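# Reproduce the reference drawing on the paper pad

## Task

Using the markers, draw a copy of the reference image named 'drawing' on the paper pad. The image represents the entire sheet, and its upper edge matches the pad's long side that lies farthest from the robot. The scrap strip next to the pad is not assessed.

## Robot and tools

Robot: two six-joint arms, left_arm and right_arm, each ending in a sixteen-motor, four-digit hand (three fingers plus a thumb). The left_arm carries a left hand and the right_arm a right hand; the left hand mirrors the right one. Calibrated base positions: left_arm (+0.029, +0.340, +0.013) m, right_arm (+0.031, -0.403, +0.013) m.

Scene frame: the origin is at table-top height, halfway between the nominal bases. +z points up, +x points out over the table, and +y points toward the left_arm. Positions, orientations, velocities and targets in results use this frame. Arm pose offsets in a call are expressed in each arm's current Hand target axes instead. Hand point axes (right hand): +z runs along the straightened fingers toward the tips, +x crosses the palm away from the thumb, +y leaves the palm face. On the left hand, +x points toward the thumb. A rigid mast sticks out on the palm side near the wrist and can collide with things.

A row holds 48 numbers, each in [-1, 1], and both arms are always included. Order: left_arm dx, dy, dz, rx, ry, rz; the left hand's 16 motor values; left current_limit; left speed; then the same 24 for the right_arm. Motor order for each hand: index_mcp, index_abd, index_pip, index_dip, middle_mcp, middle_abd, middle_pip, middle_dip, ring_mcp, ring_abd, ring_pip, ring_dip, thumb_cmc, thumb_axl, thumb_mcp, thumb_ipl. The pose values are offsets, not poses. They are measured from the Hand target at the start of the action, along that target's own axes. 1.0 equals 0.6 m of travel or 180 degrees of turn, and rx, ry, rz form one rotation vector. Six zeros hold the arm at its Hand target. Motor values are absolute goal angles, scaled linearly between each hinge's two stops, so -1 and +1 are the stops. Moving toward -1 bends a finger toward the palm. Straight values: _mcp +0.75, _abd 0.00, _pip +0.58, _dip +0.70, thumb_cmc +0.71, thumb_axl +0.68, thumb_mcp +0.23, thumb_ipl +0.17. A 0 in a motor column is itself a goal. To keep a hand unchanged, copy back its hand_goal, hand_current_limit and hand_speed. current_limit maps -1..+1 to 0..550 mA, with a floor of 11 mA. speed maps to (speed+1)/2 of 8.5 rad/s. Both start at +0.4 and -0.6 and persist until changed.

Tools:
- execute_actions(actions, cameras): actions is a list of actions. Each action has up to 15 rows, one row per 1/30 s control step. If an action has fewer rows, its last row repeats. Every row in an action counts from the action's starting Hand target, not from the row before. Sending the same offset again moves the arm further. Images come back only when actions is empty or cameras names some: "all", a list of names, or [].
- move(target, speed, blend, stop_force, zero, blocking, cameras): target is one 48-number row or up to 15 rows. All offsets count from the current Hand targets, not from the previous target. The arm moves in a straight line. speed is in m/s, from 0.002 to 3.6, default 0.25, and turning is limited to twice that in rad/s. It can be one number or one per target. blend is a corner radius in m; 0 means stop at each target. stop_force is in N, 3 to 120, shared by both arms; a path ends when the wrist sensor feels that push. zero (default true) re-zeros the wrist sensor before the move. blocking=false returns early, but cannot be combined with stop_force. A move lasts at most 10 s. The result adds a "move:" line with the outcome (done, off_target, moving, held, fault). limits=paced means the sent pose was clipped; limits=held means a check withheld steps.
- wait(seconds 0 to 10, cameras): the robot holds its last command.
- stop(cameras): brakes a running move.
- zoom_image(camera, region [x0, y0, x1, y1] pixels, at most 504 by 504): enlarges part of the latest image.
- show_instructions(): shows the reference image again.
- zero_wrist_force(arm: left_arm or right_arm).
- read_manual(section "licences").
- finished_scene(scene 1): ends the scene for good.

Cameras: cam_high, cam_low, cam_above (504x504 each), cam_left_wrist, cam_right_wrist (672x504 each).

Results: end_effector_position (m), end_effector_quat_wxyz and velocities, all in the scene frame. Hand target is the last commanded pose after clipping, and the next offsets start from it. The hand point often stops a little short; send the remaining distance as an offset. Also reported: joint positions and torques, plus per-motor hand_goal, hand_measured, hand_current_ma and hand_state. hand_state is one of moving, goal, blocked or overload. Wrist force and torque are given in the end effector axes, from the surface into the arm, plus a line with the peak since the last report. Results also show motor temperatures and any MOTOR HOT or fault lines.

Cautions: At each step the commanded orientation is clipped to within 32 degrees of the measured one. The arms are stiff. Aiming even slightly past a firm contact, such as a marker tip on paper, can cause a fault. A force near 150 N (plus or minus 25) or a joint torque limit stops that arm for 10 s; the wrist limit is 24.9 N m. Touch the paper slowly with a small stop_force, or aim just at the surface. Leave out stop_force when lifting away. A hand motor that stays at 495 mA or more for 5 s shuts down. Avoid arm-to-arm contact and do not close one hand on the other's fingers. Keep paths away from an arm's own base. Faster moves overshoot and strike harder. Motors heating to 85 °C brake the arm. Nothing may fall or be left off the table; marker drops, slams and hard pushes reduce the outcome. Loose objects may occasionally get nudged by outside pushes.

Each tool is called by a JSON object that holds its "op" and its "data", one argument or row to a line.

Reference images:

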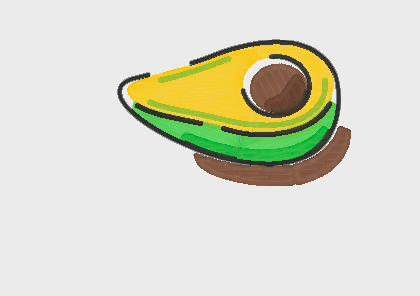

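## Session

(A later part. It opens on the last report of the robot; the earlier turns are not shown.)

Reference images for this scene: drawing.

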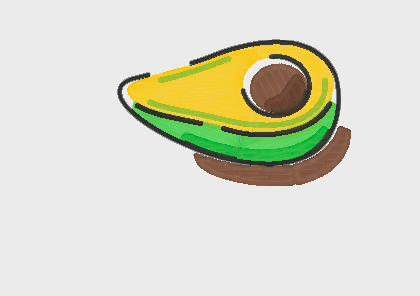

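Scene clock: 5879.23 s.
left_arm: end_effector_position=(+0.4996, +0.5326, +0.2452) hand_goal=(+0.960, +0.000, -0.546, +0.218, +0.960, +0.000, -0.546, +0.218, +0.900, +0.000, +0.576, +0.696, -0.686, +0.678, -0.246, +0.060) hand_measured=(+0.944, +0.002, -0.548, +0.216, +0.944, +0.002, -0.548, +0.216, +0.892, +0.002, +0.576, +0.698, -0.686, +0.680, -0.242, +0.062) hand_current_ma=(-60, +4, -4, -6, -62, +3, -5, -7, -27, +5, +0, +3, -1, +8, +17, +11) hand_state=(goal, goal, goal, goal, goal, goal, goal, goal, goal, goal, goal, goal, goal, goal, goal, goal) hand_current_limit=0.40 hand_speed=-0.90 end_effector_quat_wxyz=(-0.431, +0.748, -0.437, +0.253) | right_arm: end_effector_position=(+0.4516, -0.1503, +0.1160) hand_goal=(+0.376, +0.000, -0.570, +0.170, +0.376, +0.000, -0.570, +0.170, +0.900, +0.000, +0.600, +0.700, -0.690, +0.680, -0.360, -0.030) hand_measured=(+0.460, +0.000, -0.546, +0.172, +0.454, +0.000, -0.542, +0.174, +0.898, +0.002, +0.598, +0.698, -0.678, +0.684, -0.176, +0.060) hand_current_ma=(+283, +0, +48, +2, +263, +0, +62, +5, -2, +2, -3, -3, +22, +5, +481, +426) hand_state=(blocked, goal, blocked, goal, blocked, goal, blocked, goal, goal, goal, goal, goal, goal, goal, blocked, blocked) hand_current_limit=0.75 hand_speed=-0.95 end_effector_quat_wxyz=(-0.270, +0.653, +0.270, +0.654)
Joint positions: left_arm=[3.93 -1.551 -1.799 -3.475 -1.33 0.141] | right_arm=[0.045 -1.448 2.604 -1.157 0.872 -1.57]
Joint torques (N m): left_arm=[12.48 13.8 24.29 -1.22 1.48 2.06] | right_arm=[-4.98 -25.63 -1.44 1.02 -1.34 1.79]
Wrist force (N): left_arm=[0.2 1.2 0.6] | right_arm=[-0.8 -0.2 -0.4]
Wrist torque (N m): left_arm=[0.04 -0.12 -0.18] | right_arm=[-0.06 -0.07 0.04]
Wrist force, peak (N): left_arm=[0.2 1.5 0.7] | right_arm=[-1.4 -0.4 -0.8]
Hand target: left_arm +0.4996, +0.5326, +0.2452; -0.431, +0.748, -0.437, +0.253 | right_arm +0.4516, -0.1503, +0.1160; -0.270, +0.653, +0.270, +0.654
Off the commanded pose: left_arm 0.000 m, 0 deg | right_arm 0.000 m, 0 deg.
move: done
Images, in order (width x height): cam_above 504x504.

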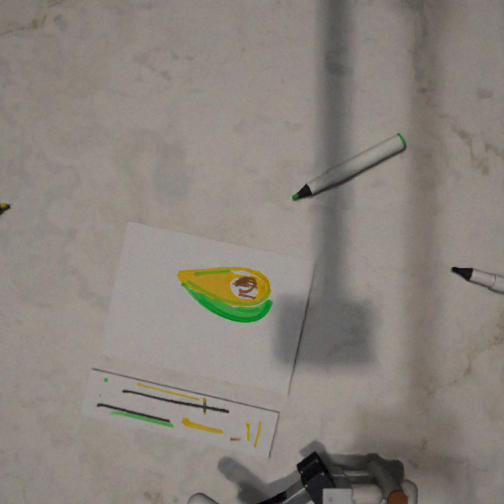

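{"op": "move", "data": {
  "target": [0,0,0,0,0,0,0.959,0,-0.547,0.217,0.959,0,-0.547,0.217,0.9,0,0.576,0.696,-0.686,0.677,-0.247,0.059,0.4,-0.9,-0.0133,0.04106,0.39688,0,0,0,0.375,0,-0.57,0.17,0.375,0,-0.57,0.17,0.9,0,0.6,0.7,-0.69,0.68,-0.36,-0.03,0.75,-0.95],
  "speed": 0.18
}}

{"op": "move", "data": {
  "target": [
    [0,0,0,0,0,0,0.959,0,-0.547,0.217,0.959,0,-0.547,0.217,0.9,0,0.576,0.696,-0.686,0.677,-0.247,0.059,0.4,-0.9,-0.01717,0,0,0,0,0,0.375,0,-0.57,0.17,0.375,0,-0.57,0.17,0.9,0,0.6,0.7,-0.69,0.68,-0.36,-0.03,0.75,-0.95],
    [0,0,0,0,0,0,0.959,0,-0.547,0.217,0.959,0,-0.547,0.217,0.9,0,0.576,0.696,-0.686,0.677,-0.247,0.059,0.4,-0.9,-0.01717,0.025521,-0.038255,0,0,0,0.375,0,-0.57,0.17,0.375,0,-0.57,0.17,0.9,0,0.6,0.7,-0.69,0.68,-0.36,-0.03,0.75,-0.95],
    [0,0,0,0,0,0,0.959,0,-0.547,0.217,0.959,0,-0.547,0.217,0.9,0,0.576,0.696,-0.686,0.677,-0.247,0.059,0.4,-0.9,-0.01717,0.022542,-0.039831,0,0,0,0.375,0,-0.57,0.17,0.375,0,-0.57,0.17,0.9,0,0.6,0.7,-0.69,0.68,-0.36,-0.03,0.75,-0.95],
    [0,0,0,0,0,0,0.959,0,-0.547,0.217,0.959,0,-0.547,0.217,0.9,0,0.576,0.696,-0.686,0.677,-0.247,0.059,0.4,-0.9,-0.01717,-0.002609,-0.00213,0,0,0,0.375,0,-0.57,0.17,0.375,0,-0.57,0.17,0.9,0,0.6,0.7,-0.69,0.68,-0.36,-0.03,0.75,-0.95],
    [0,0,0,0,0,0,0.959,0,-0.547,0.217,0.959,0,-0.547,0.217,0.9,0,0.576,0.696,-0.686,0.677,-0.247,0.059,0.4,-0.9,-0.01717,-0.004709,-0.005023,0,0,0,0.375,0,-0.57,0.17,0.375,0,-0.57,0.17,0.9,0,0.6,0.7,-0.69,0.68,-0.36,-0.03,0.75,-0.95],
    [0,0,0,0,0,0,0.959,0,-0.547,0.217,0.959,0,-0.547,0.217,0.9,0,0.576,0.696,-0.686,0.677,-0.247,0.059,0.4,-0.9,-0.01717,0.019056,-0.040645,0,0,0,0.375,0,-0.57,0.17,0.375,0,-0.57,0.17,0.9,0,0.6,0.7,-0.69,0.68,-0.36,-0.03,0.75,-0.95],
    [0,0,0,0,0,0,0.959,0,-0.547,0.217,0.959,0,-0.547,0.217,0.9,0,0.576,0.696,-0.686,0.677,-0.247,0.059,0.4,-0.9,-0.01717,0.015476,-0.04132,0,0,0,0.375,0,-0.57,0.17,0.375,0,-0.57,0.17,0.9,0,0.6,0.7,-0.69,0.68,-0.36,-0.03,0.75,-0.95],
    [0,0,0,0,0,0,0.959,0,-0.547,0.217,0.959,0,-0.547,0.217,0.9,0,0.576,0.696,-0.686,0.677,-0.247,0.059,0.4,-0.9,-0.01717,-0.006717,-0.008055,0,0,0,0.375,0,-0.57,0.17,0.375,0,-0.57,0.17,0.9,0,0.6,0.7,-0.69,0.68,-0.36,-0.03,0.75,-0.95],
    [0,0,0,0,0,0,0.959,0,-0.547,0.217,0.959,0,-0.547,0.217,0.9,0,0.576,0.696,-0.686,0.677,-0.247,0.059,0.4,-0.9,-0.01717,-0.007891,-0.012334,0,0,0,0.375,0,-0.57,0.17,0.375,0,-0.57,0.17,0.9,0,0.6,0.7,-0.69,0.68,-0.36,-0.03,0.75,-0.95],
    [0,0,0,0,0,0,0.959,0,-0.547,0.217,0.959,0,-0.547,0.217,0.9,0,0.576,0.696,-0.686,0.677,-0.247,0.059,0.4,-0.9,-0.01717,0.011065,-0.040748,0,0,0,0.375,0,-0.57,0.17,0.375,0,-0.57,0.17,0.9,0,0.6,0.7,-0.69,0.68,-0.36,-0.03,0.75,-0.95],
    [0,0,0,0,0,0,0.959,0,-0.547,0.217,0.959,0,-0.547,0.217,0.9,0,0.576,0.696,-0.686,0.677,-0.247,0.059,0.4,-0.9,-0.01717,0.005728,-0.038789,0,0,0,0.375,0,-0.57,0.17,0.375,0,-0.57,0.17,0.9,0,0.6,0.7,-0.69,0.68,-0.36,-0.03,0.75,-0.95],
    [0,0,0,0,0,0,0.959,0,-0.547,0.217,0.959,0,-0.547,0.217,0.9,0,0.576,0.696,-0.686,0.677,-0.247,0.059,0.4,-0.9,-0.01717,-0.008142,-0.017998,0,0,0,0.375,0,-0.57,0.17,0.375,0,-0.57,0.17,0.9,0,0.6,0.7,-0.69,0.68,-0.36,-0.03,0.75,-0.95],
    [0,0,0,0,0,0,0.959,0,-0.547,0.217,0.959,0,-0.547,0.217,0.9,0,0.576,0.696,-0.686,0.677,-0.247,0.059,0.4,-0.9,-0.01717,-0.007001,-0.024239,0,0,0,0.375,0,-0.57,0.17,0.375,0,-0.57,0.17,0.9,0,0.6,0.7,-0.69,0.68,-0.36,-0.03,0.75,-0.95],
    [0,0,0,0,0,0,0.959,0,-0.547,0.217,0.959,0,-0.547,0.217,0.9,0,0.576,0.696,-0.686,0.677,-0.247,0.059,0.4,-0.9,-0.01717,0.000396,-0.035328,0,0,0,0.375,0,-0.57,0.17,0.375,0,-0.57,0.17,0.9,0,0.6,0.7,-0.69,0.68,-0.36,-0.03,0.75,-0.95],
    [0,0,0,0,0,0,0.959,0,-0.547,0.217,0.959,0,-0.547,0.217,0.9,0,0.576,0.696,-0.686,0.677,-0.247,0.059,0.4,-0.9,0,0.000396,-0.035328,0,0,0,0.375,0,-0.57,0.17,0.375,0,-0.57,0.17,0.9,0,0.6,0.7,-0.69,0.68,-0.36,-0.03,0.75,-0.95]
  ],
  "speed": 0.035,
  "blend": [0,0.001,0.001,0.001,0.001,0.001,0.001,0.001,0.001,0.001,0.001,0.001,0.001,0,0]
}}

{"op": "move", "data": {
  "target": [0,0,0,0,0,0,0.959,0,-0.547,0.217,0.959,0,-0.547,0.217,0.9,0,0.576,0.696,-0.686,0.677,-0.247,0.059,0.4,-0.9,0.0133,-0.04146,-0.36155,0,0,0,0.375,0,-0.57,0.17,0.375,0,-0.57,0.17,0.9,0,0.6,0.7,-0.69,0.68,-0.36,-0.03,0.75,-0.95],
  "speed": 0.18,
  "cameras": ["cam_above"]
}}

{"op": "zoom_image", "data": {
  "camera": "cam_above",
  "region": [165, 250, 285, 340]
}}

Scene clock: 5941.37 s.
left_arm: end_effector_position=(+0.4996, +0.5326, +0.2452) hand_goal=(+0.960, +0.000, -0.546, +0.218, +0.960, +0.000, -0.546, +0.218, +0.900, +0.000, +0.576, +0.696, -0.686, +0.678, -0.246, +0.060) hand_measured=(+0.944, +0.002, -0.548, +0.216, +0.944, +0.002, -0.548, +0.216, +0.892, +0.002, +0.576, +0.698, -0.686, +0.680, -0.242, +0.062) hand_current_ma=(-60, +4, -4, -6, -62, +3, -5, -7, -27, +5, +0, +3, -1, +8, +17, +11) hand_state=(goal, goal, goal, goal, goal, goal, goal, goal, goal, goal, goal, goal, goal, goal, goal, goal) hand_current_limit=0.40 hand_speed=-0.90 end_effector_quat_wxyz=(-0.431, +0.748, -0.437, +0.253) | right_arm: end_effector_position=(+0.6375, +0.0005, +0.1082) hand_goal=(+0.376, +0.000, -0.570, +0.170, +0.376, +0.000, -0.570, +0.170, +0.900, +0.000, +0.600, +0.700, -0.690, +0.680, -0.360, -0.030) hand_measured=(+0.460, +0.000, -0.546, +0.172, +0.454, +0.000, -0.542, +0.174, +0.898, +0.002, +0.598, +0.698, -0.678, +0.684, -0.176, +0.060) hand_current_ma=(+283, +0, +48, +2, +263, +0, +62, +5, -2, +2, -3, -3, +22, +5, +481, +426) hand_state=(blocked, goal, blocked, goal, blocked, goal, blocked, goal, goal, goal, goal, goal, goal, goal, blocked, blocked) hand_current_limit=0.75 hand_speed=-0.95 end_effector_quat_wxyz=(-0.270, +0.653, +0.270, +0.654)
Joint positions: left_arm=[3.93 -1.551 -1.799 -3.475 -1.33 0.141] | right_arm=[0.349 -1.015 1.91 -0.896 1.175 -1.57]
Joint torques (N m): left_arm=[11.87 14.11 24.95 -1.21 1.48 2.04] | right_arm=[7.14 -24.86 -21.17 0.94 1.44 -1.37]
Wrist force (N): left_arm=[0.4 1.1 0.7] | right_arm=[-1.1 -0.4 -0.5]
Wrist torque (N m): left_arm=[0.02 -0.13 -0.17] | right_arm=[-0.06 -0.02 0.01]
Wrist force, peak (N): left_arm=[0.2 1.3 0.8] | right_arm=[-1.1 -0.4 -1.5]
Hand target: left_arm +0.4996, +0.5326, +0.2452; -0.431, +0.748, -0.437, +0.253 | right_arm +0.6375, +0.0005, +0.1082; -0.270, +0.653, +0.270, +0.654
Off the commanded pose: left_arm 0.000 m, 0 deg | right_arm 0.000 m, 0 deg.
move: done

Scene clock: 5947.63 s.
left_arm: end_effector_position=(+0.4996, +0.5326, +0.2452) hand_goal=(+0.960, +0.000, -0.546, +0.218, +0.960, +0.000, -0.546, +0.218, +0.900, +0.000, +0.576, +0.696, -0.686, +0.678, -0.246, +0.060) hand_measured=(+0.944, +0.002, -0.548, +0.216, +0.944, +0.002, -0.548, +0.216, +0.892, +0.002, +0.576, +0.698, -0.686, +0.680, -0.242, +0.062) hand_current_ma=(-60, +4, -4, -6, -62, +3, -5, -7, -27, +5, +0, +3, -1, +8, +17, +11) hand_state=(goal, goal, goal, goal, goal, goal, goal, goal, goal, goal, goal, goal, goal, goal, goal, goal) hand_current_limit=0.40 hand_speed=-0.90 end_effector_quat_wxyz=(-0.431, +0.748, -0.437, +0.253) | right_arm: end_effector_position=(+0.6227, -0.0147, +0.1082) hand_goal=(+0.376, +0.000, -0.570, +0.170, +0.376, +0.000, -0.570, +0.170, +0.900, +0.000, +0.600, +0.700, -0.690, +0.680, -0.360, -0.030) hand_measured=(+0.460, +0.000, -0.544, +0.174, +0.454, +0.000, -0.542, +0.172, +0.898, +0.002, +0.598, +0.698, -0.678, +0.684, -0.176, +0.060) hand_current_ma=(+283, +0, +56, +5, +263, +0, +61, +2, -2, +2, -3, -3, +22, +6, +481, +426) hand_state=(blocked, goal, blocked, goal, blocked, goal, blocked, goal, goal, goal, goal, goal, goal, goal, blocked, blocked) hand_current_limit=0.75 hand_speed=-0.95 end_effector_quat_wxyz=(-0.270, +0.653, +0.270, +0.654)
Joint positions: left_arm=[3.93 -1.551 -1.799 -3.475 -1.33 0.141] | right_arm=[0.33 -1.049 1.974 -0.926 1.157 -1.57]
Joint torques (N m): left_arm=[12.16 14.22 25.09 -1.16 1.34 2.15] | right_arm=[-5.33 -47.16 -20.71 1.06 -1.67 1.01]
Wrist force (N): left_arm=[0.1 1.2 0.9] | right_arm=[-0.7 0.0 0.1]
Wrist torque (N m): left_arm=[0.01 -0.09 -0.19] | right_arm=[-0.07 -0.05 0.06]
Wrist force, peak (N): left_arm=[0.2 1.4 0.9] | right_arm=[-1.3 -0.8 -0.4]
Hand target: left_arm +0.4996, +0.5326, +0.2452; -0.431, +0.748, -0.437, +0.253 | right_arm +0.6227, -0.0147, +0.1082; -0.270, +0.653, +0.270, +0.654
Off the commanded pose: left_arm 0.000 m, 0 deg | right_arm 0.000 m, 0 deg.
move: done

Scene clock: 5949.47 s.
left_arm: end_effector_position=(+0.4996, +0.5326, +0.2452) hand_goal=(+0.960, +0.000, -0.546, +0.218, +0.960, +0.000, -0.546, +0.218, +0.900, +0.000, +0.576, +0.696, -0.686, +0.678, -0.246, +0.060) hand_measured=(+0.944, +0.002, -0.548, +0.216, +0.944, +0.002, -0.548, +0.216, +0.892, +0.002, +0.576, +0.698, -0.686, +0.680, -0.242, +0.062) hand_current_ma=(-60, +4, -4, -6, -62, +3, -5, -7, -27, +5, +0, +3, -1, +8, +17, +11) hand_state=(goal, goal, goal, goal, goal, goal, goal, goal, goal, goal, goal, goal, goal, goal, goal, goal) hand_current_limit=0.40 hand_speed=-0.90 end_effector_quat_wxyz=(-0.431, +0.748, -0.437, +0.253) | right_arm: end_effector_position=(+0.4516, -0.1503, +0.1160) hand_goal=(+0.376, +0.000, -0.570, +0.170, +0.376, +0.000, -0.570, +0.170, +0.900, +0.000, +0.600, +0.700, -0.690, +0.680, -0.360, -0.030) hand_measured=(+0.460, +0.000, -0.544, +0.174, +0.454, +0.000, -0.542, +0.172, +0.898, +0.002, +0.598, +0.698, -0.678, +0.684, -0.176, +0.060) hand_current_ma=(+283, +0, +56, +5, +263, +0, +61, +2, -2, +2, -3, -3, +22, +6, +481, +426) hand_state=(blocked, goal, blocked, goal, blocked, goal, blocked, goal, goal, goal, goal, goal, goal, goal, blocked, blocked) hand_current_limit=0.75 hand_speed=-0.95 end_effector_quat_wxyz=(-0.270, +0.653, +0.270, +0.654)
Joint positions: left_arm=[3.93 -1.551 -1.799 -3.475 -1.33 0.141] | right_arm=[0.045 -1.448 2.604 -1.157 0.872 -1.57]
Joint torques (N m): left_arm=[11.69 13.73 24.8 -1.18 1.35 2.06] | right_arm=[-7.35 -29.18 -2.65 1.27 -1.71 1.69]
Wrist force (N): left_arm=[0.3 1.1 0.7] | right_arm=[-1.0 -0.2 -0.4]
Wrist torque (N m): left_arm=[0.02 -0.12 -0.17] | right_arm=[-0.06 -0.05 0.03]
Wrist force, peak (N): left_arm=[0.3 1.2 0.9] | right_arm=[-0.9 -0.9 -1.4]
Hand target: left_arm +0.4996, +0.5326, +0.2452; -0.431, +0.748, -0.437, +0.253 | right_arm +0.4516, -0.1503, +0.1160; -0.270, +0.653, +0.270, +0.654
Off the commanded pose: left_arm 0.000 m, 0 deg | right_arm 0.000 m, 0 deg.
move: done
Images, in order (width x height): cam_above 504x504.

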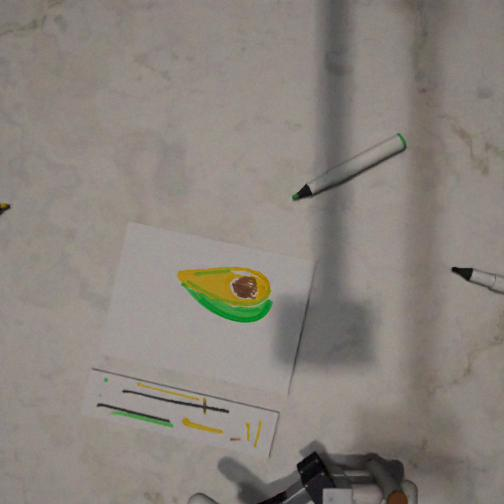

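Scaled by 4.200 from the camera's 504x504 image, which has a finer 720x720 frame.

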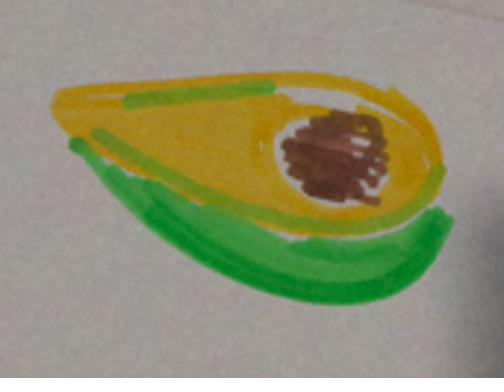

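{"op": "move", "data": {
  "target": [0,0,0,0,0,0,0.959,0,-0.547,0.217,0.959,0,-0.547,0.217,0.9,0,0.576,0.696,-0.686,0.677,-0.247,0.059,0.4,-0.9,-0.0133,0.03361,0.37634,0,0,0,0.375,0,-0.57,0.17,0.375,0,-0.57,0.17,0.9,0,0.6,0.7,-0.69,0.68,-0.36,-0.03,0.75,-0.95],
  "speed": 0.18
}}

{"op": "move", "data": {
  "target": [
    [0,0,0,0,0,0,0.959,0,-0.547,0.217,0.959,0,-0.547,0.217,0.9,0,0.576,0.696,-0.686,0.677,-0.247,0.059,0.4,-0.9,-0.01717,0,0,0,0,0,0.375,0,-0.57,0.17,0.375,0,-0.57,0.17,0.9,0,0.6,0.7,-0.69,0.68,-0.36,-0.03,0.75,-0.95],
    [0,0,0,0,0,0,0.959,0,-0.547,0.217,0.959,0,-0.547,0.217,0.9,0,0.576,0.696,-0.686,0.677,-0.247,0.059,0.4,-0.9,-0.01717,0.004378,-0.011092,0,0,0,0.375,0,-0.57,0.17,0.375,0,-0.57,0.17,0.9,0,0.6,0.7,-0.69,0.68,-0.36,-0.03,0.75,-0.95],
    [0,0,0,0,0,0,0.959,0,-0.547,0.217,0.959,0,-0.547,0.217,0.9,0,0.576,0.696,-0.686,0.677,-0.247,0.059,0.4,-0.9,-0.01717,0.013531,-0.018017,0,0,0,0.375,0,-0.57,0.17,0.375,0,-0.57,0.17,0.9,0,0.6,0.7,-0.69,0.68,-0.36,-0.03,0.75,-0.95],
    [0,0,0,0,0,0,0.959,0,-0.547,0.217,0.959,0,-0.547,0.217,0.9,0,0.576,0.696,-0.686,0.677,-0.247,0.059,0.4,-0.9,-0.01717,0.023166,-0.019623,0,0,0,0.375,0,-0.57,0.17,0.375,0,-0.57,0.17,0.9,0,0.6,0.7,-0.69,0.68,-0.36,-0.03,0.75,-0.95],
    [0,0,0,0,0,0,0.959,0,-0.547,0.217,0.959,0,-0.547,0.217,0.9,0,0.576,0.696,-0.686,0.677,-0.247,0.059,0.4,-0.9,-0.01717,0.031537,-0.017069,0,0,0,0.375,0,-0.57,0.17,0.375,0,-0.57,0.17,0.9,0,0.6,0.7,-0.69,0.68,-0.36,-0.03,0.75,-0.95],
    [0,0,0,0,0,0,0.959,0,-0.547,0.217,0.959,0,-0.547,0.217,0.9,0,0.576,0.696,-0.686,0.677,-0.247,0.059,0.4,-0.9,-0.01717,0.03434,-0.01221,0,0,0,0.375,0,-0.57,0.17,0.375,0,-0.57,0.17,0.9,0,0.6,0.7,-0.69,0.68,-0.36,-0.03,0.75,-0.95],
    [0,0,0,0,0,0,0.959,0,-0.547,0.217,0.959,0,-0.547,0.217,0.9,0,0.576,0.696,-0.686,0.677,-0.247,0.059,0.4,-0.9,-0.01717,0.025507,-0.014071,0,0,0,0.375,0,-0.57,0.17,0.375,0,-0.57,0.17,0.9,0,0.6,0.7,-0.69,0.68,-0.36,-0.03,0.75,-0.95],
    [0,0,0,0,0,0,0.959,0,-0.547,0.217,0.959,0,-0.547,0.217,0.9,0,0.576,0.696,-0.686,0.677,-0.247,0.059,0.4,-0.9,-0.01717,0.016683,-0.012927,0,0,0,0.375,0,-0.57,0.17,0.375,0,-0.57,0.17,0.9,0,0.6,0.7,-0.69,0.68,-0.36,-0.03,0.75,-0.95],
    [0,0,0,0,0,0,0.959,0,-0.547,0.217,0.959,0,-0.547,0.217,0.9,0,0.576,0.696,-0.686,0.677,-0.247,0.059,0.4,-0.9,-0.01717,0.007643,-0.006926,0,0,0,0.375,0,-0.57,0.17,0.375,0,-0.57,0.17,0.9,0,0.6,0.7,-0.69,0.68,-0.36,-0.03,0.75,-0.95],
    [0,0,0,0,0,0,0.959,0,-0.547,0.217,0.959,0,-0.547,0.217,0.9,0,0.576,0.696,-0.686,0.677,-0.247,0.059,0.4,-0.9,-0.01717,0.006738,0.000471,0,0,0,0.375,0,-0.57,0.17,0.375,0,-0.57,0.17,0.9,0,0.6,0.7,-0.69,0.68,-0.36,-0.03,0.75,-0.95],
    [0,0,0,0,0,0,0.959,0,-0.547,0.217,0.959,0,-0.547,0.217,0.9,0,0.576,0.696,-0.686,0.677,-0.247,0.059,0.4,-0.9,-0.01717,0.016241,-0.006222,0,0,0,0.375,0,-0.57,0.17,0.375,0,-0.57,0.17,0.9,0,0.6,0.7,-0.69,0.68,-0.36,-0.03,0.75,-0.95],
    [0,0,0,0,0,0,0.959,0,-0.547,0.217,0.959,0,-0.547,0.217,0.9,0,0.576,0.696,-0.686,0.677,-0.247,0.059,0.4,-0.9,-0.01717,0.028311,-0.009212,0,0,0,0.375,0,-0.57,0.17,0.375,0,-0.57,0.17,0.9,0,0.6,0.7,-0.69,0.68,-0.36,-0.03,0.75,-0.95],
    [0,0,0,0,0,0,0.959,0,-0.547,0.217,0.959,0,-0.547,0.217,0.9,0,0.576,0.696,-0.686,0.677,-0.247,0.059,0.4,-0.9,0,0.028311,-0.009212,0,0,0,0.375,0,-0.57,0.17,0.375,0,-0.57,0.17,0.9,0,0.6,0.7,-0.69,0.68,-0.36,-0.03,0.75,-0.95]
  ],
  "speed": 0.03,
  "blend": [0,0.001,0.001,0.001,0.001,0.001,0.001,0.001,0.001,0.001,0.001,0,0]
}}

{"op": "move", "data": {
  "target": [0,0,0,0,0,0,0.959,0,-0.547,0.217,0.959,0,-0.547,0.217,0.9,0,0.576,0.696,-0.686,0.677,-0.247,0.059,0.4,-0.9,0,-0.093735,0.034793,0,0,0,0.375,0,-0.57,0.17,0.375,0,-0.57,0.17,0.9,0,0.6,0.7,-0.69,0.68,-0.36,-0.03,0.75,-0.95],
  "speed": 0.15
}}

{"op": "move", "data": {
  "target": [
    [0,0,0,0,0,0,0.959,0,-0.547,0.217,0.959,0,-0.547,0.217,0.9,0,0.576,0.696,-0.686,0.677,-0.247,0.059,0.4,-0.9,-0.01717,0,0,0,0,0,0.375,0,-0.57,0.17,0.375,0,-0.57,0.17,0.9,0,0.6,0.7,-0.69,0.68,-0.36,-0.03,0.75,-0.95],
    [0,0,0,0,0,0,0.959,0,-0.547,0.217,0.959,0,-0.547,0.217,0.9,0,0.576,0.696,-0.686,0.677,-0.247,0.059,0.4,-0.9,-0.01717,0.002622,-0.015257,0,0,0,0.375,0,-0.57,0.17,0.375,0,-0.57,0.17,0.9,0,0.6,0.7,-0.69,0.68,-0.36,-0.03,0.75,-0.95],
    [0,0,0,0,0,0,0.959,0,-0.547,0.217,0.959,0,-0.547,0.217,0.9,0,0.576,0.696,-0.686,0.677,-0.247,0.059,0.4,-0.9,-0.01717,0.008952,-0.033051,0,0,0,0.375,0,-0.57,0.17,0.375,0,-0.57,0.17,0.9,0,0.6,0.7,-0.69,0.68,-0.36,-0.03,0.75,-0.95],
    [0,0,0,0,0,0,0.959,0,-0.547,0.217,0.959,0,-0.547,0.217,0.9,0,0.576,0.696,-0.686,0.677,-0.247,0.059,0.4,-0.9,-0.01717,0.017867,-0.049132,0,0,0,0.375,0,-0.57,0.17,0.375,0,-0.57,0.17,0.9,0,0.6,0.7,-0.69,0.68,-0.36,-0.03,0.75,-0.95],
    [0,0,0,0,0,0,0.959,0,-0.547,0.217,0.959,0,-0.547,0.217,0.9,0,0.576,0.696,-0.686,0.677,-0.247,0.059,0.4,-0.9,-0.01717,0.02885,-0.06484,0,0,0,0.375,0,-0.57,0.17,0.375,0,-0.57,0.17,0.9,0,0.6,0.7,-0.69,0.68,-0.36,-0.03,0.75,-0.95],
    [0,0,0,0,0,0,0.959,0,-0.547,0.217,0.959,0,-0.547,0.217,0.9,0,0.576,0.696,-0.686,0.677,-0.247,0.059,0.4,-0.9,-0.01717,0.041562,-0.077401,0,0,0,0.375,0,-0.57,0.17,0.375,0,-0.57,0.17,0.9,0,0.6,0.7,-0.69,0.68,-0.36,-0.03,0.75,-0.95],
    [0,0,0,0,0,0,0.959,0,-0.547,0.217,0.959,0,-0.547,0.217,0.9,0,0.576,0.696,-0.686,0.677,-0.247,0.059,0.4,-0.9,-0.01717,0.058255,-0.087322,0,0,0,0.375,0,-0.57,0.17,0.375,0,-0.57,0.17,0.9,0,0.6,0.7,-0.69,0.68,-0.36,-0.03,0.75,-0.95],
    [0,0,0,0,0,0,0.959,0,-0.547,0.217,0.959,0,-0.547,0.217,0.9,0,0.576,0.696,-0.686,0.677,-0.247,0.059,0.4,-0.9,-0.01717,0.075666,-0.090767,0,0,0,0.375,0,-0.57,0.17,0.375,0,-0.57,0.17,0.9,0,0.6,0.7,-0.69,0.68,-0.36,-0.03,0.75,-0.95],
    [0,0,0,0,0,0,0.959,0,-0.547,0.217,0.959,0,-0.547,0.217,0.9,0,0.576,0.696,-0.686,0.677,-0.247,0.059,0.4,-0.9,-0.01717,0.087519,-0.088903,0,0,0,0.375,0,-0.57,0.17,0.375,0,-0.57,0.17,0.9,0,0.6,0.7,-0.69,0.68,-0.36,-0.03,0.75,-0.95],
    [0,0,0,0,0,0,0.959,0,-0.547,0.217,0.959,0,-0.547,0.217,0.9,0,0.576,0.696,-0.686,0.677,-0.247,0.059,0.4,-0.9,0,0.087519,-0.088903,0,0,0,0.375,0,-0.57,0.17,0.375,0,-0.57,0.17,0.9,0,0.6,0.7,-0.69,0.68,-0.36,-0.03,0.75,-0.95]
  ],
  "speed": 0.03,
  "blend": [0,0.001,0.001,0.001,0.001,0.001,0.001,0.001,0,0]
}}

{"op": "move", "data": {
  "target": [0,0,0,0,0,0,0.959,0,-0.547,0.217,0.959,0,-0.547,0.217,0.9,0,0.576,0.696,-0.686,0.677,-0.247,0.059,0.4,-0.9,0.0133,-0.0557,-0.31302,0,0,0,0.375,0,-0.57,0.17,0.375,0,-0.57,0.17,0.9,0,0.6,0.7,-0.69,0.68,-0.36,-0.03,0.75,-0.95],
  "speed": 0.18,
  "cameras": ["cam_above"]
}}

{"op": "zoom_image", "data": {
  "camera": "cam_above",
  "region": [165, 250, 285, 340]
}}

Scene clock: 6049.90 s.
left_arm: end_effector_position=(+0.4996, +0.5326, +0.2452) hand_goal=(+0.960, +0.000, -0.546, +0.218, +0.960, +0.000, -0.546, +0.218, +0.900, +0.000, +0.576, +0.696, -0.686, +0.678, -0.246, +0.060) hand_measured=(+0.944, +0.002, -0.548, +0.216, +0.944, +0.002, -0.548, +0.216, +0.892, +0.002, +0.576, +0.698, -0.686, +0.680, -0.242, +0.062) hand_current_ma=(-60, +4, -4, -6, -62, +3, -5, -7, -27, +5, +0, +3, -1, +8, +17, +11) hand_state=(goal, goal, goal, goal, goal, goal, goal, goal, goal, goal, goal, goal, goal, goal, goal, goal) hand_current_limit=0.40 hand_speed=-0.90 end_effector_quat_wxyz=(-0.431, +0.748, -0.437, +0.253) | right_arm: end_effector_position=(+0.6256, -0.0051, +0.1082) hand_goal=(+0.376, +0.000, -0.570, +0.170, +0.376, +0.000, -0.570, +0.170, +0.900, +0.000, +0.600, +0.700, -0.690, +0.680, -0.360, -0.030) hand_measured=(+0.460, +0.000, -0.544, +0.174, +0.454, +0.000, -0.542, +0.172, +0.898, +0.002, +0.598, +0.698, -0.678, +0.684, -0.176, +0.060) hand_current_ma=(+283, +0, +56, +5, +263, +0, +61, +2, -2, +2, -3, -3, +22, +6, +481, +426) hand_state=(blocked, goal, blocked, goal, blocked, goal, blocked, goal, goal, goal, goal, goal, goal, goal, blocked, blocked) hand_current_limit=0.75 hand_speed=-0.95 end_effector_quat_wxyz=(-0.270, +0.653, +0.270, +0.654)
Joint positions: left_arm=[3.93 -1.551 -1.799 -3.475 -1.33 0.141] | right_arm=[0.347 -1.036 1.949 -0.914 1.174 -1.57]
Joint torques (N m): left_arm=[11.67 13.82 25.1 -1.09 1.22 1.98] | right_arm=[7.7 -23.72 -20.47 1.16 1.34 -1.45]
Wrist force (N): left_arm=[0.3 1.1 0.8] | right_arm=[-1.1 -0.3 -0.4]
Wrist torque (N m): left_arm=[0.01 -0.12 -0.17] | right_arm=[-0.07 -0.02 0.01]
Wrist force, peak (N): left_arm=[0.4 1.2 1.0] | right_arm=[-1.1 -0.3 -1.6]
Hand target: left_arm +0.4996, +0.5326, +0.2452; -0.431, +0.748, -0.437, +0.253 | right_arm +0.6256, -0.0051, +0.1082; -0.270, +0.653, +0.270, +0.654
Off the commanded pose: left_arm 0.000 m, 0 deg | right_arm 0.000 m, 0 deg.
move: done

Scene clock: 6053.67 s.
left_arm: end_effector_position=(+0.4996, +0.5326, +0.2452) hand_goal=(+0.960, +0.000, -0.546, +0.218, +0.960, +0.000, -0.546, +0.218, +0.900, +0.000, +0.576, +0.696, -0.686, +0.678, -0.246, +0.060) hand_measured=(+0.944, +0.002, -0.548, +0.216, +0.944, +0.002, -0.548, +0.216, +0.892, +0.002, +0.576, +0.698, -0.686, +0.680, -0.242, +0.062) hand_current_ma=(-60, +4, -4, -6, -62, +3, -5, -7, -27, +5, +0, +3, -1, +8, +17, +11) hand_state=(goal, goal, goal, goal, goal, goal, goal, goal, goal, goal, goal, goal, goal, goal, goal, goal) hand_current_limit=0.40 hand_speed=-0.90 end_effector_quat_wxyz=(-0.431, +0.748, -0.437, +0.253) | right_arm: end_effector_position=(+0.6337, -0.0210, +0.1082) hand_goal=(+0.376, +0.000, -0.570, +0.170, +0.376, +0.000, -0.570, +0.170, +0.900, +0.000, +0.600, +0.700, -0.690, +0.680, -0.360, -0.030) hand_measured=(+0.460, +0.000, -0.544, +0.174, +0.454, +0.000, -0.542, +0.172, +0.898, +0.002, +0.598, +0.698, -0.678, +0.684, -0.176, +0.060) hand_current_ma=(+283, +0, +56, +5, +263, +0, +61, +2, -2, +2, -3, -3, +22, +6, +481, +426) hand_state=(blocked, goal, blocked, goal, blocked, goal, blocked, goal, goal, goal, goal, goal, goal, goal, blocked, blocked) hand_current_limit=0.75 hand_speed=-0.95 end_effector_quat_wxyz=(-0.270, +0.653, +0.270, +0.654)
Joint positions: left_arm=[3.93 -1.551 -1.799 -3.475 -1.33 0.141] | right_arm=[0.308 -1.041 1.959 -0.919 1.135 -1.57]
Joint torques (N m): left_arm=[11.63 13.06 24.31 -1.12 1.26 1.92] | right_arm=[-5.82 -48.87 -20.73 0.89 -1.63 1.07]
Wrist force (N): left_arm=[0.2 1.0 0.7] | right_arm=[-1.0 -0.2 0.0]
Wrist torque (N m): left_arm=[0.01 -0.11 -0.17] | right_arm=[-0.07 -0.03 0.05]
Wrist force, peak (N): left_arm=[0.3 1.3 0.8] | right_arm=[-1.5 -0.4 -0.3]
Hand target: left_arm +0.4996, +0.5326, +0.2452; -0.431, +0.748, -0.437, +0.253 | right_arm +0.6337, -0.0210, +0.1082; -0.270, +0.653, +0.270, +0.654
Off the commanded pose: left_arm 0.000 m, 0 deg | right_arm 0.000 m, 0 deg.
move: done

Scene clock: 6054.60 s.
left_arm: end_effector_position=(+0.4996, +0.5326, +0.2452) hand_goal=(+0.960, +0.000, -0.546, +0.218, +0.960, +0.000, -0.546, +0.218, +0.900, +0.000, +0.576, +0.696, -0.686, +0.678, -0.246, +0.060) hand_measured=(+0.944, +0.002, -0.548, +0.216, +0.944, +0.002, -0.548, +0.216, +0.892, +0.002, +0.576, +0.698, -0.686, +0.680, -0.242, +0.062) hand_current_ma=(-60, +4, -4, -6, -62, +3, -5, -7, -27, +5, +0, +3, -1, +8, +17, +11) hand_state=(goal, goal, goal, goal, goal, goal, goal, goal, goal, goal, goal, goal, goal, goal, goal, goal) hand_current_limit=0.40 hand_speed=-0.90 end_effector_quat_wxyz=(-0.431, +0.748, -0.437, +0.253) | right_arm: end_effector_position=(+0.6088, +0.0335, +0.1082) hand_goal=(+0.376, +0.000, -0.570, +0.170, +0.376, +0.000, -0.570, +0.170, +0.900, +0.000, +0.600, +0.700, -0.690, +0.680, -0.360, -0.030) hand_measured=(+0.460, +0.000, -0.544, +0.174, +0.454, +0.000, -0.542, +0.172, +0.898, +0.002, +0.598, +0.698, -0.678, +0.684, -0.176, +0.060) hand_current_ma=(+283, +0, +56, +5, +263, +0, +61, +2, -2, +2, -3, -3, +22, +6, +481, +426) hand_state=(blocked, goal, blocked, goal, blocked, goal, blocked, goal, goal, goal, goal, goal, goal, goal, blocked, blocked) hand_current_limit=0.75 hand_speed=-0.95 end_effector_quat_wxyz=(-0.270, +0.653, +0.270, +0.654)
Joint positions: left_arm=[3.93 -1.551 -1.799 -3.475 -1.33 0.141] | right_arm=[0.438 -1.015 1.91 -0.896 1.265 -1.57]
Joint torques (N m): left_arm=[11.67 14.06 24.5 -1.08 1.23 1.96] | right_arm=[7.22 -25.75 -22.52 0.91 1.54 -1.51]
Wrist force (N): left_arm=[0.5 1.1 0.7] | right_arm=[-1.1 -0.4 -0.4]
Wrist torque (N m): left_arm=[0.02 -0.15 -0.15] | right_arm=[-0.08 -0.03 0.03]
Wrist force, peak (N): left_arm=[0.1 1.3 0.8] | right_arm=[-1.3 -1.3 0.0]
Hand target: left_arm +0.4996, +0.5326, +0.2452; -0.431, +0.748, -0.437, +0.253 | right_arm +0.6088, +0.0336, +0.1082; -0.270, +0.653, +0.270, +0.654
Off the commanded pose: left_arm 0.000 m, 0 deg | right_arm 0.000 m, 0 deg.
move: done

Scene clock: 6058.97 s.
left_arm: end_effector_position=(+0.4996, +0.5326, +0.2452) hand_goal=(+0.960, +0.000, -0.546, +0.218, +0.960, +0.000, -0.546, +0.218, +0.900, +0.000, +0.576, +0.696, -0.686, +0.678, -0.246, +0.060) hand_measured=(+0.944, +0.002, -0.548, +0.216, +0.944, +0.002, -0.548, +0.216, +0.892, +0.002, +0.576, +0.698, -0.686, +0.680, -0.242, +0.062) hand_current_ma=(-60, +4, -4, -6, -62, +3, -5, -7, -27, +5, +0, +3, -1, +8, +17, +11) hand_state=(goal, goal, goal, goal, goal, goal, goal, goal, goal, goal, goal, goal, goal, goal, goal, goal) hand_current_limit=0.40 hand_speed=-0.90 end_effector_quat_wxyz=(-0.431, +0.748, -0.437, +0.253) | right_arm: end_effector_position=(+0.6081, -0.0413, +0.1081) hand_goal=(+0.376, +0.000, -0.570, +0.170, +0.376, +0.000, -0.570, +0.170, +0.900, +0.000, +0.600, +0.700, -0.690, +0.680, -0.360, -0.030) hand_measured=(+0.460, +0.000, -0.544, +0.174, +0.454, +0.000, -0.542, +0.172, +0.898, +0.002, +0.598, +0.698, -0.678, +0.684, -0.176, +0.060) hand_current_ma=(+283, +0, +56, +5, +263, +0, +61, +2, -2, +2, -3, -3, +22, +6, +481, +426) hand_state=(blocked, goal, blocked, goal, blocked, goal, blocked, goal, goal, goal, goal, goal, goal, goal, blocked, blocked) hand_current_limit=0.75 hand_speed=-0.95 end_effector_quat_wxyz=(-0.270, +0.653, +0.270, +0.654)
Joint positions: left_arm=[3.93 -1.551 -1.799 -3.475 -1.33 0.141] | right_arm=[0.284 -1.093 2.057 -0.966 1.11 -1.57]
Joint torques (N m): left_arm=[11.15 13.62 24.66 -1.04 1.08 1.99] | right_arm=[-5.19 -45.53 -19.48 1.05 -1.61 0.91]
Wrist force (N): left_arm=[0.1 1.3 0.7] | right_arm=[-1.0 -0.2 -0.5]
Wrist torque (N m): left_arm=[0.04 -0.10 -0.19] | right_arm=[-0.04 -0.01 0.06]
Wrist force, peak (N): left_arm=[0.3 1.2 1.0] | right_arm=[-1.5 -0.2 -0.5]
Hand target: left_arm +0.4996, +0.5326, +0.2452; -0.431, +0.748, -0.437, +0.253 | right_arm +0.6081, -0.0413, +0.1082; -0.270, +0.653, +0.270, +0.654
Off the commanded pose: left_arm 0.000 m, 0 deg | right_arm 0.000 m, 0 deg.
move: done

Scene clock: 6060.63 s.
left_arm: end_effector_position=(+0.4996, +0.5326, +0.2452) hand_goal=(+0.960, +0.000, -0.546, +0.218, +0.960, +0.000, -0.546, +0.218, +0.900, +0.000, +0.576, +0.696, -0.686, +0.678, -0.246, +0.060) hand_measured=(+0.944, +0.002, -0.548, +0.216, +0.944, +0.002, -0.548, +0.216, +0.892, +0.002, +0.576, +0.698, -0.686, +0.680, -0.242, +0.062) hand_current_ma=(-60, +4, -4, -6, -62, +3, -5, -7, -27, +5, +0, +3, -1, +8, +17, +11) hand_state=(goal, goal, goal, goal, goal, goal, goal, goal, goal, goal, goal, goal, goal, goal, goal, goal) hand_current_limit=0.40 hand_speed=-0.90 end_effector_quat_wxyz=(-0.431, +0.748, -0.437, +0.253) | right_arm: end_effector_position=(+0.4516, -0.1503, +0.1160) hand_goal=(+0.376, +0.000, -0.570, +0.170, +0.376, +0.000, -0.570, +0.170, +0.900, +0.000, +0.600, +0.700, -0.690, +0.680, -0.360, -0.030) hand_measured=(+0.460, +0.000, -0.544, +0.174, +0.454, +0.000, -0.542, +0.172, +0.898, +0.002, +0.598, +0.698, -0.678, +0.684, -0.176, +0.060) hand_current_ma=(+283, +0, +56, +5, +263, +0, +61, +2, -2, +2, -3, -3, +22, +6, +481, +426) hand_state=(blocked, goal, blocked, goal, blocked, goal, blocked, goal, goal, goal, goal, goal, goal, goal, blocked, blocked) hand_current_limit=0.75 hand_speed=-0.95 end_effector_quat_wxyz=(-0.270, +0.653, +0.270, +0.654)
Joint positions: left_arm=[3.93 -1.551 -1.799 -3.475 -1.33 0.141] | right_arm=[0.045 -1.448 2.604 -1.157 0.872 -1.57]
Joint torques (N m): left_arm=[11.39 13.84 24.23 -0.94 1.09 1.96] | right_arm=[-3.51 -26.34 -0.56 1.26 -1.7 1.79]
Wrist force (N): left_arm=[0.3 1.1 0.6] | right_arm=[-1.0 -0.4 -0.2]
Wrist torque (N m): left_arm=[0.02 -0.13 -0.17] | right_arm=[-0.11 -0.06 0.04]
Wrist force, peak (N): left_arm=[0.5 1.2 0.8] | right_arm=[-0.8 -0.5 -1.9]
Hand target: left_arm +0.4996, +0.5326, +0.2452; -0.431, +0.748, -0.437, +0.253 | right_arm +0.4516, -0.1503, +0.1160; -0.270, +0.653, +0.270, +0.654
Off the commanded pose: left_arm 0.000 m, 0 deg | right_arm 0.000 m, 0 deg.
move: done
Images, in order (width x height): cam_above 504x504.

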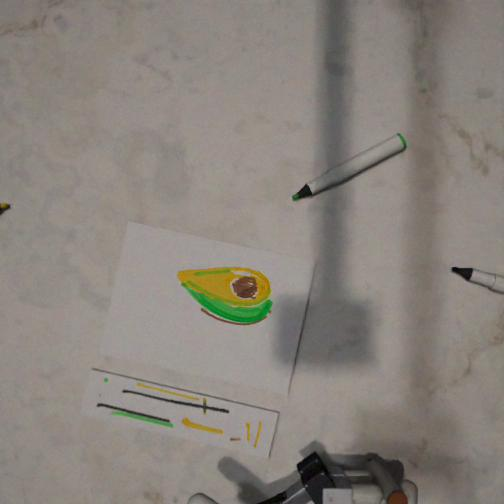

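Scaled by 4.200 from the camera's 504x504 image, which has a finer 720x720 frame.

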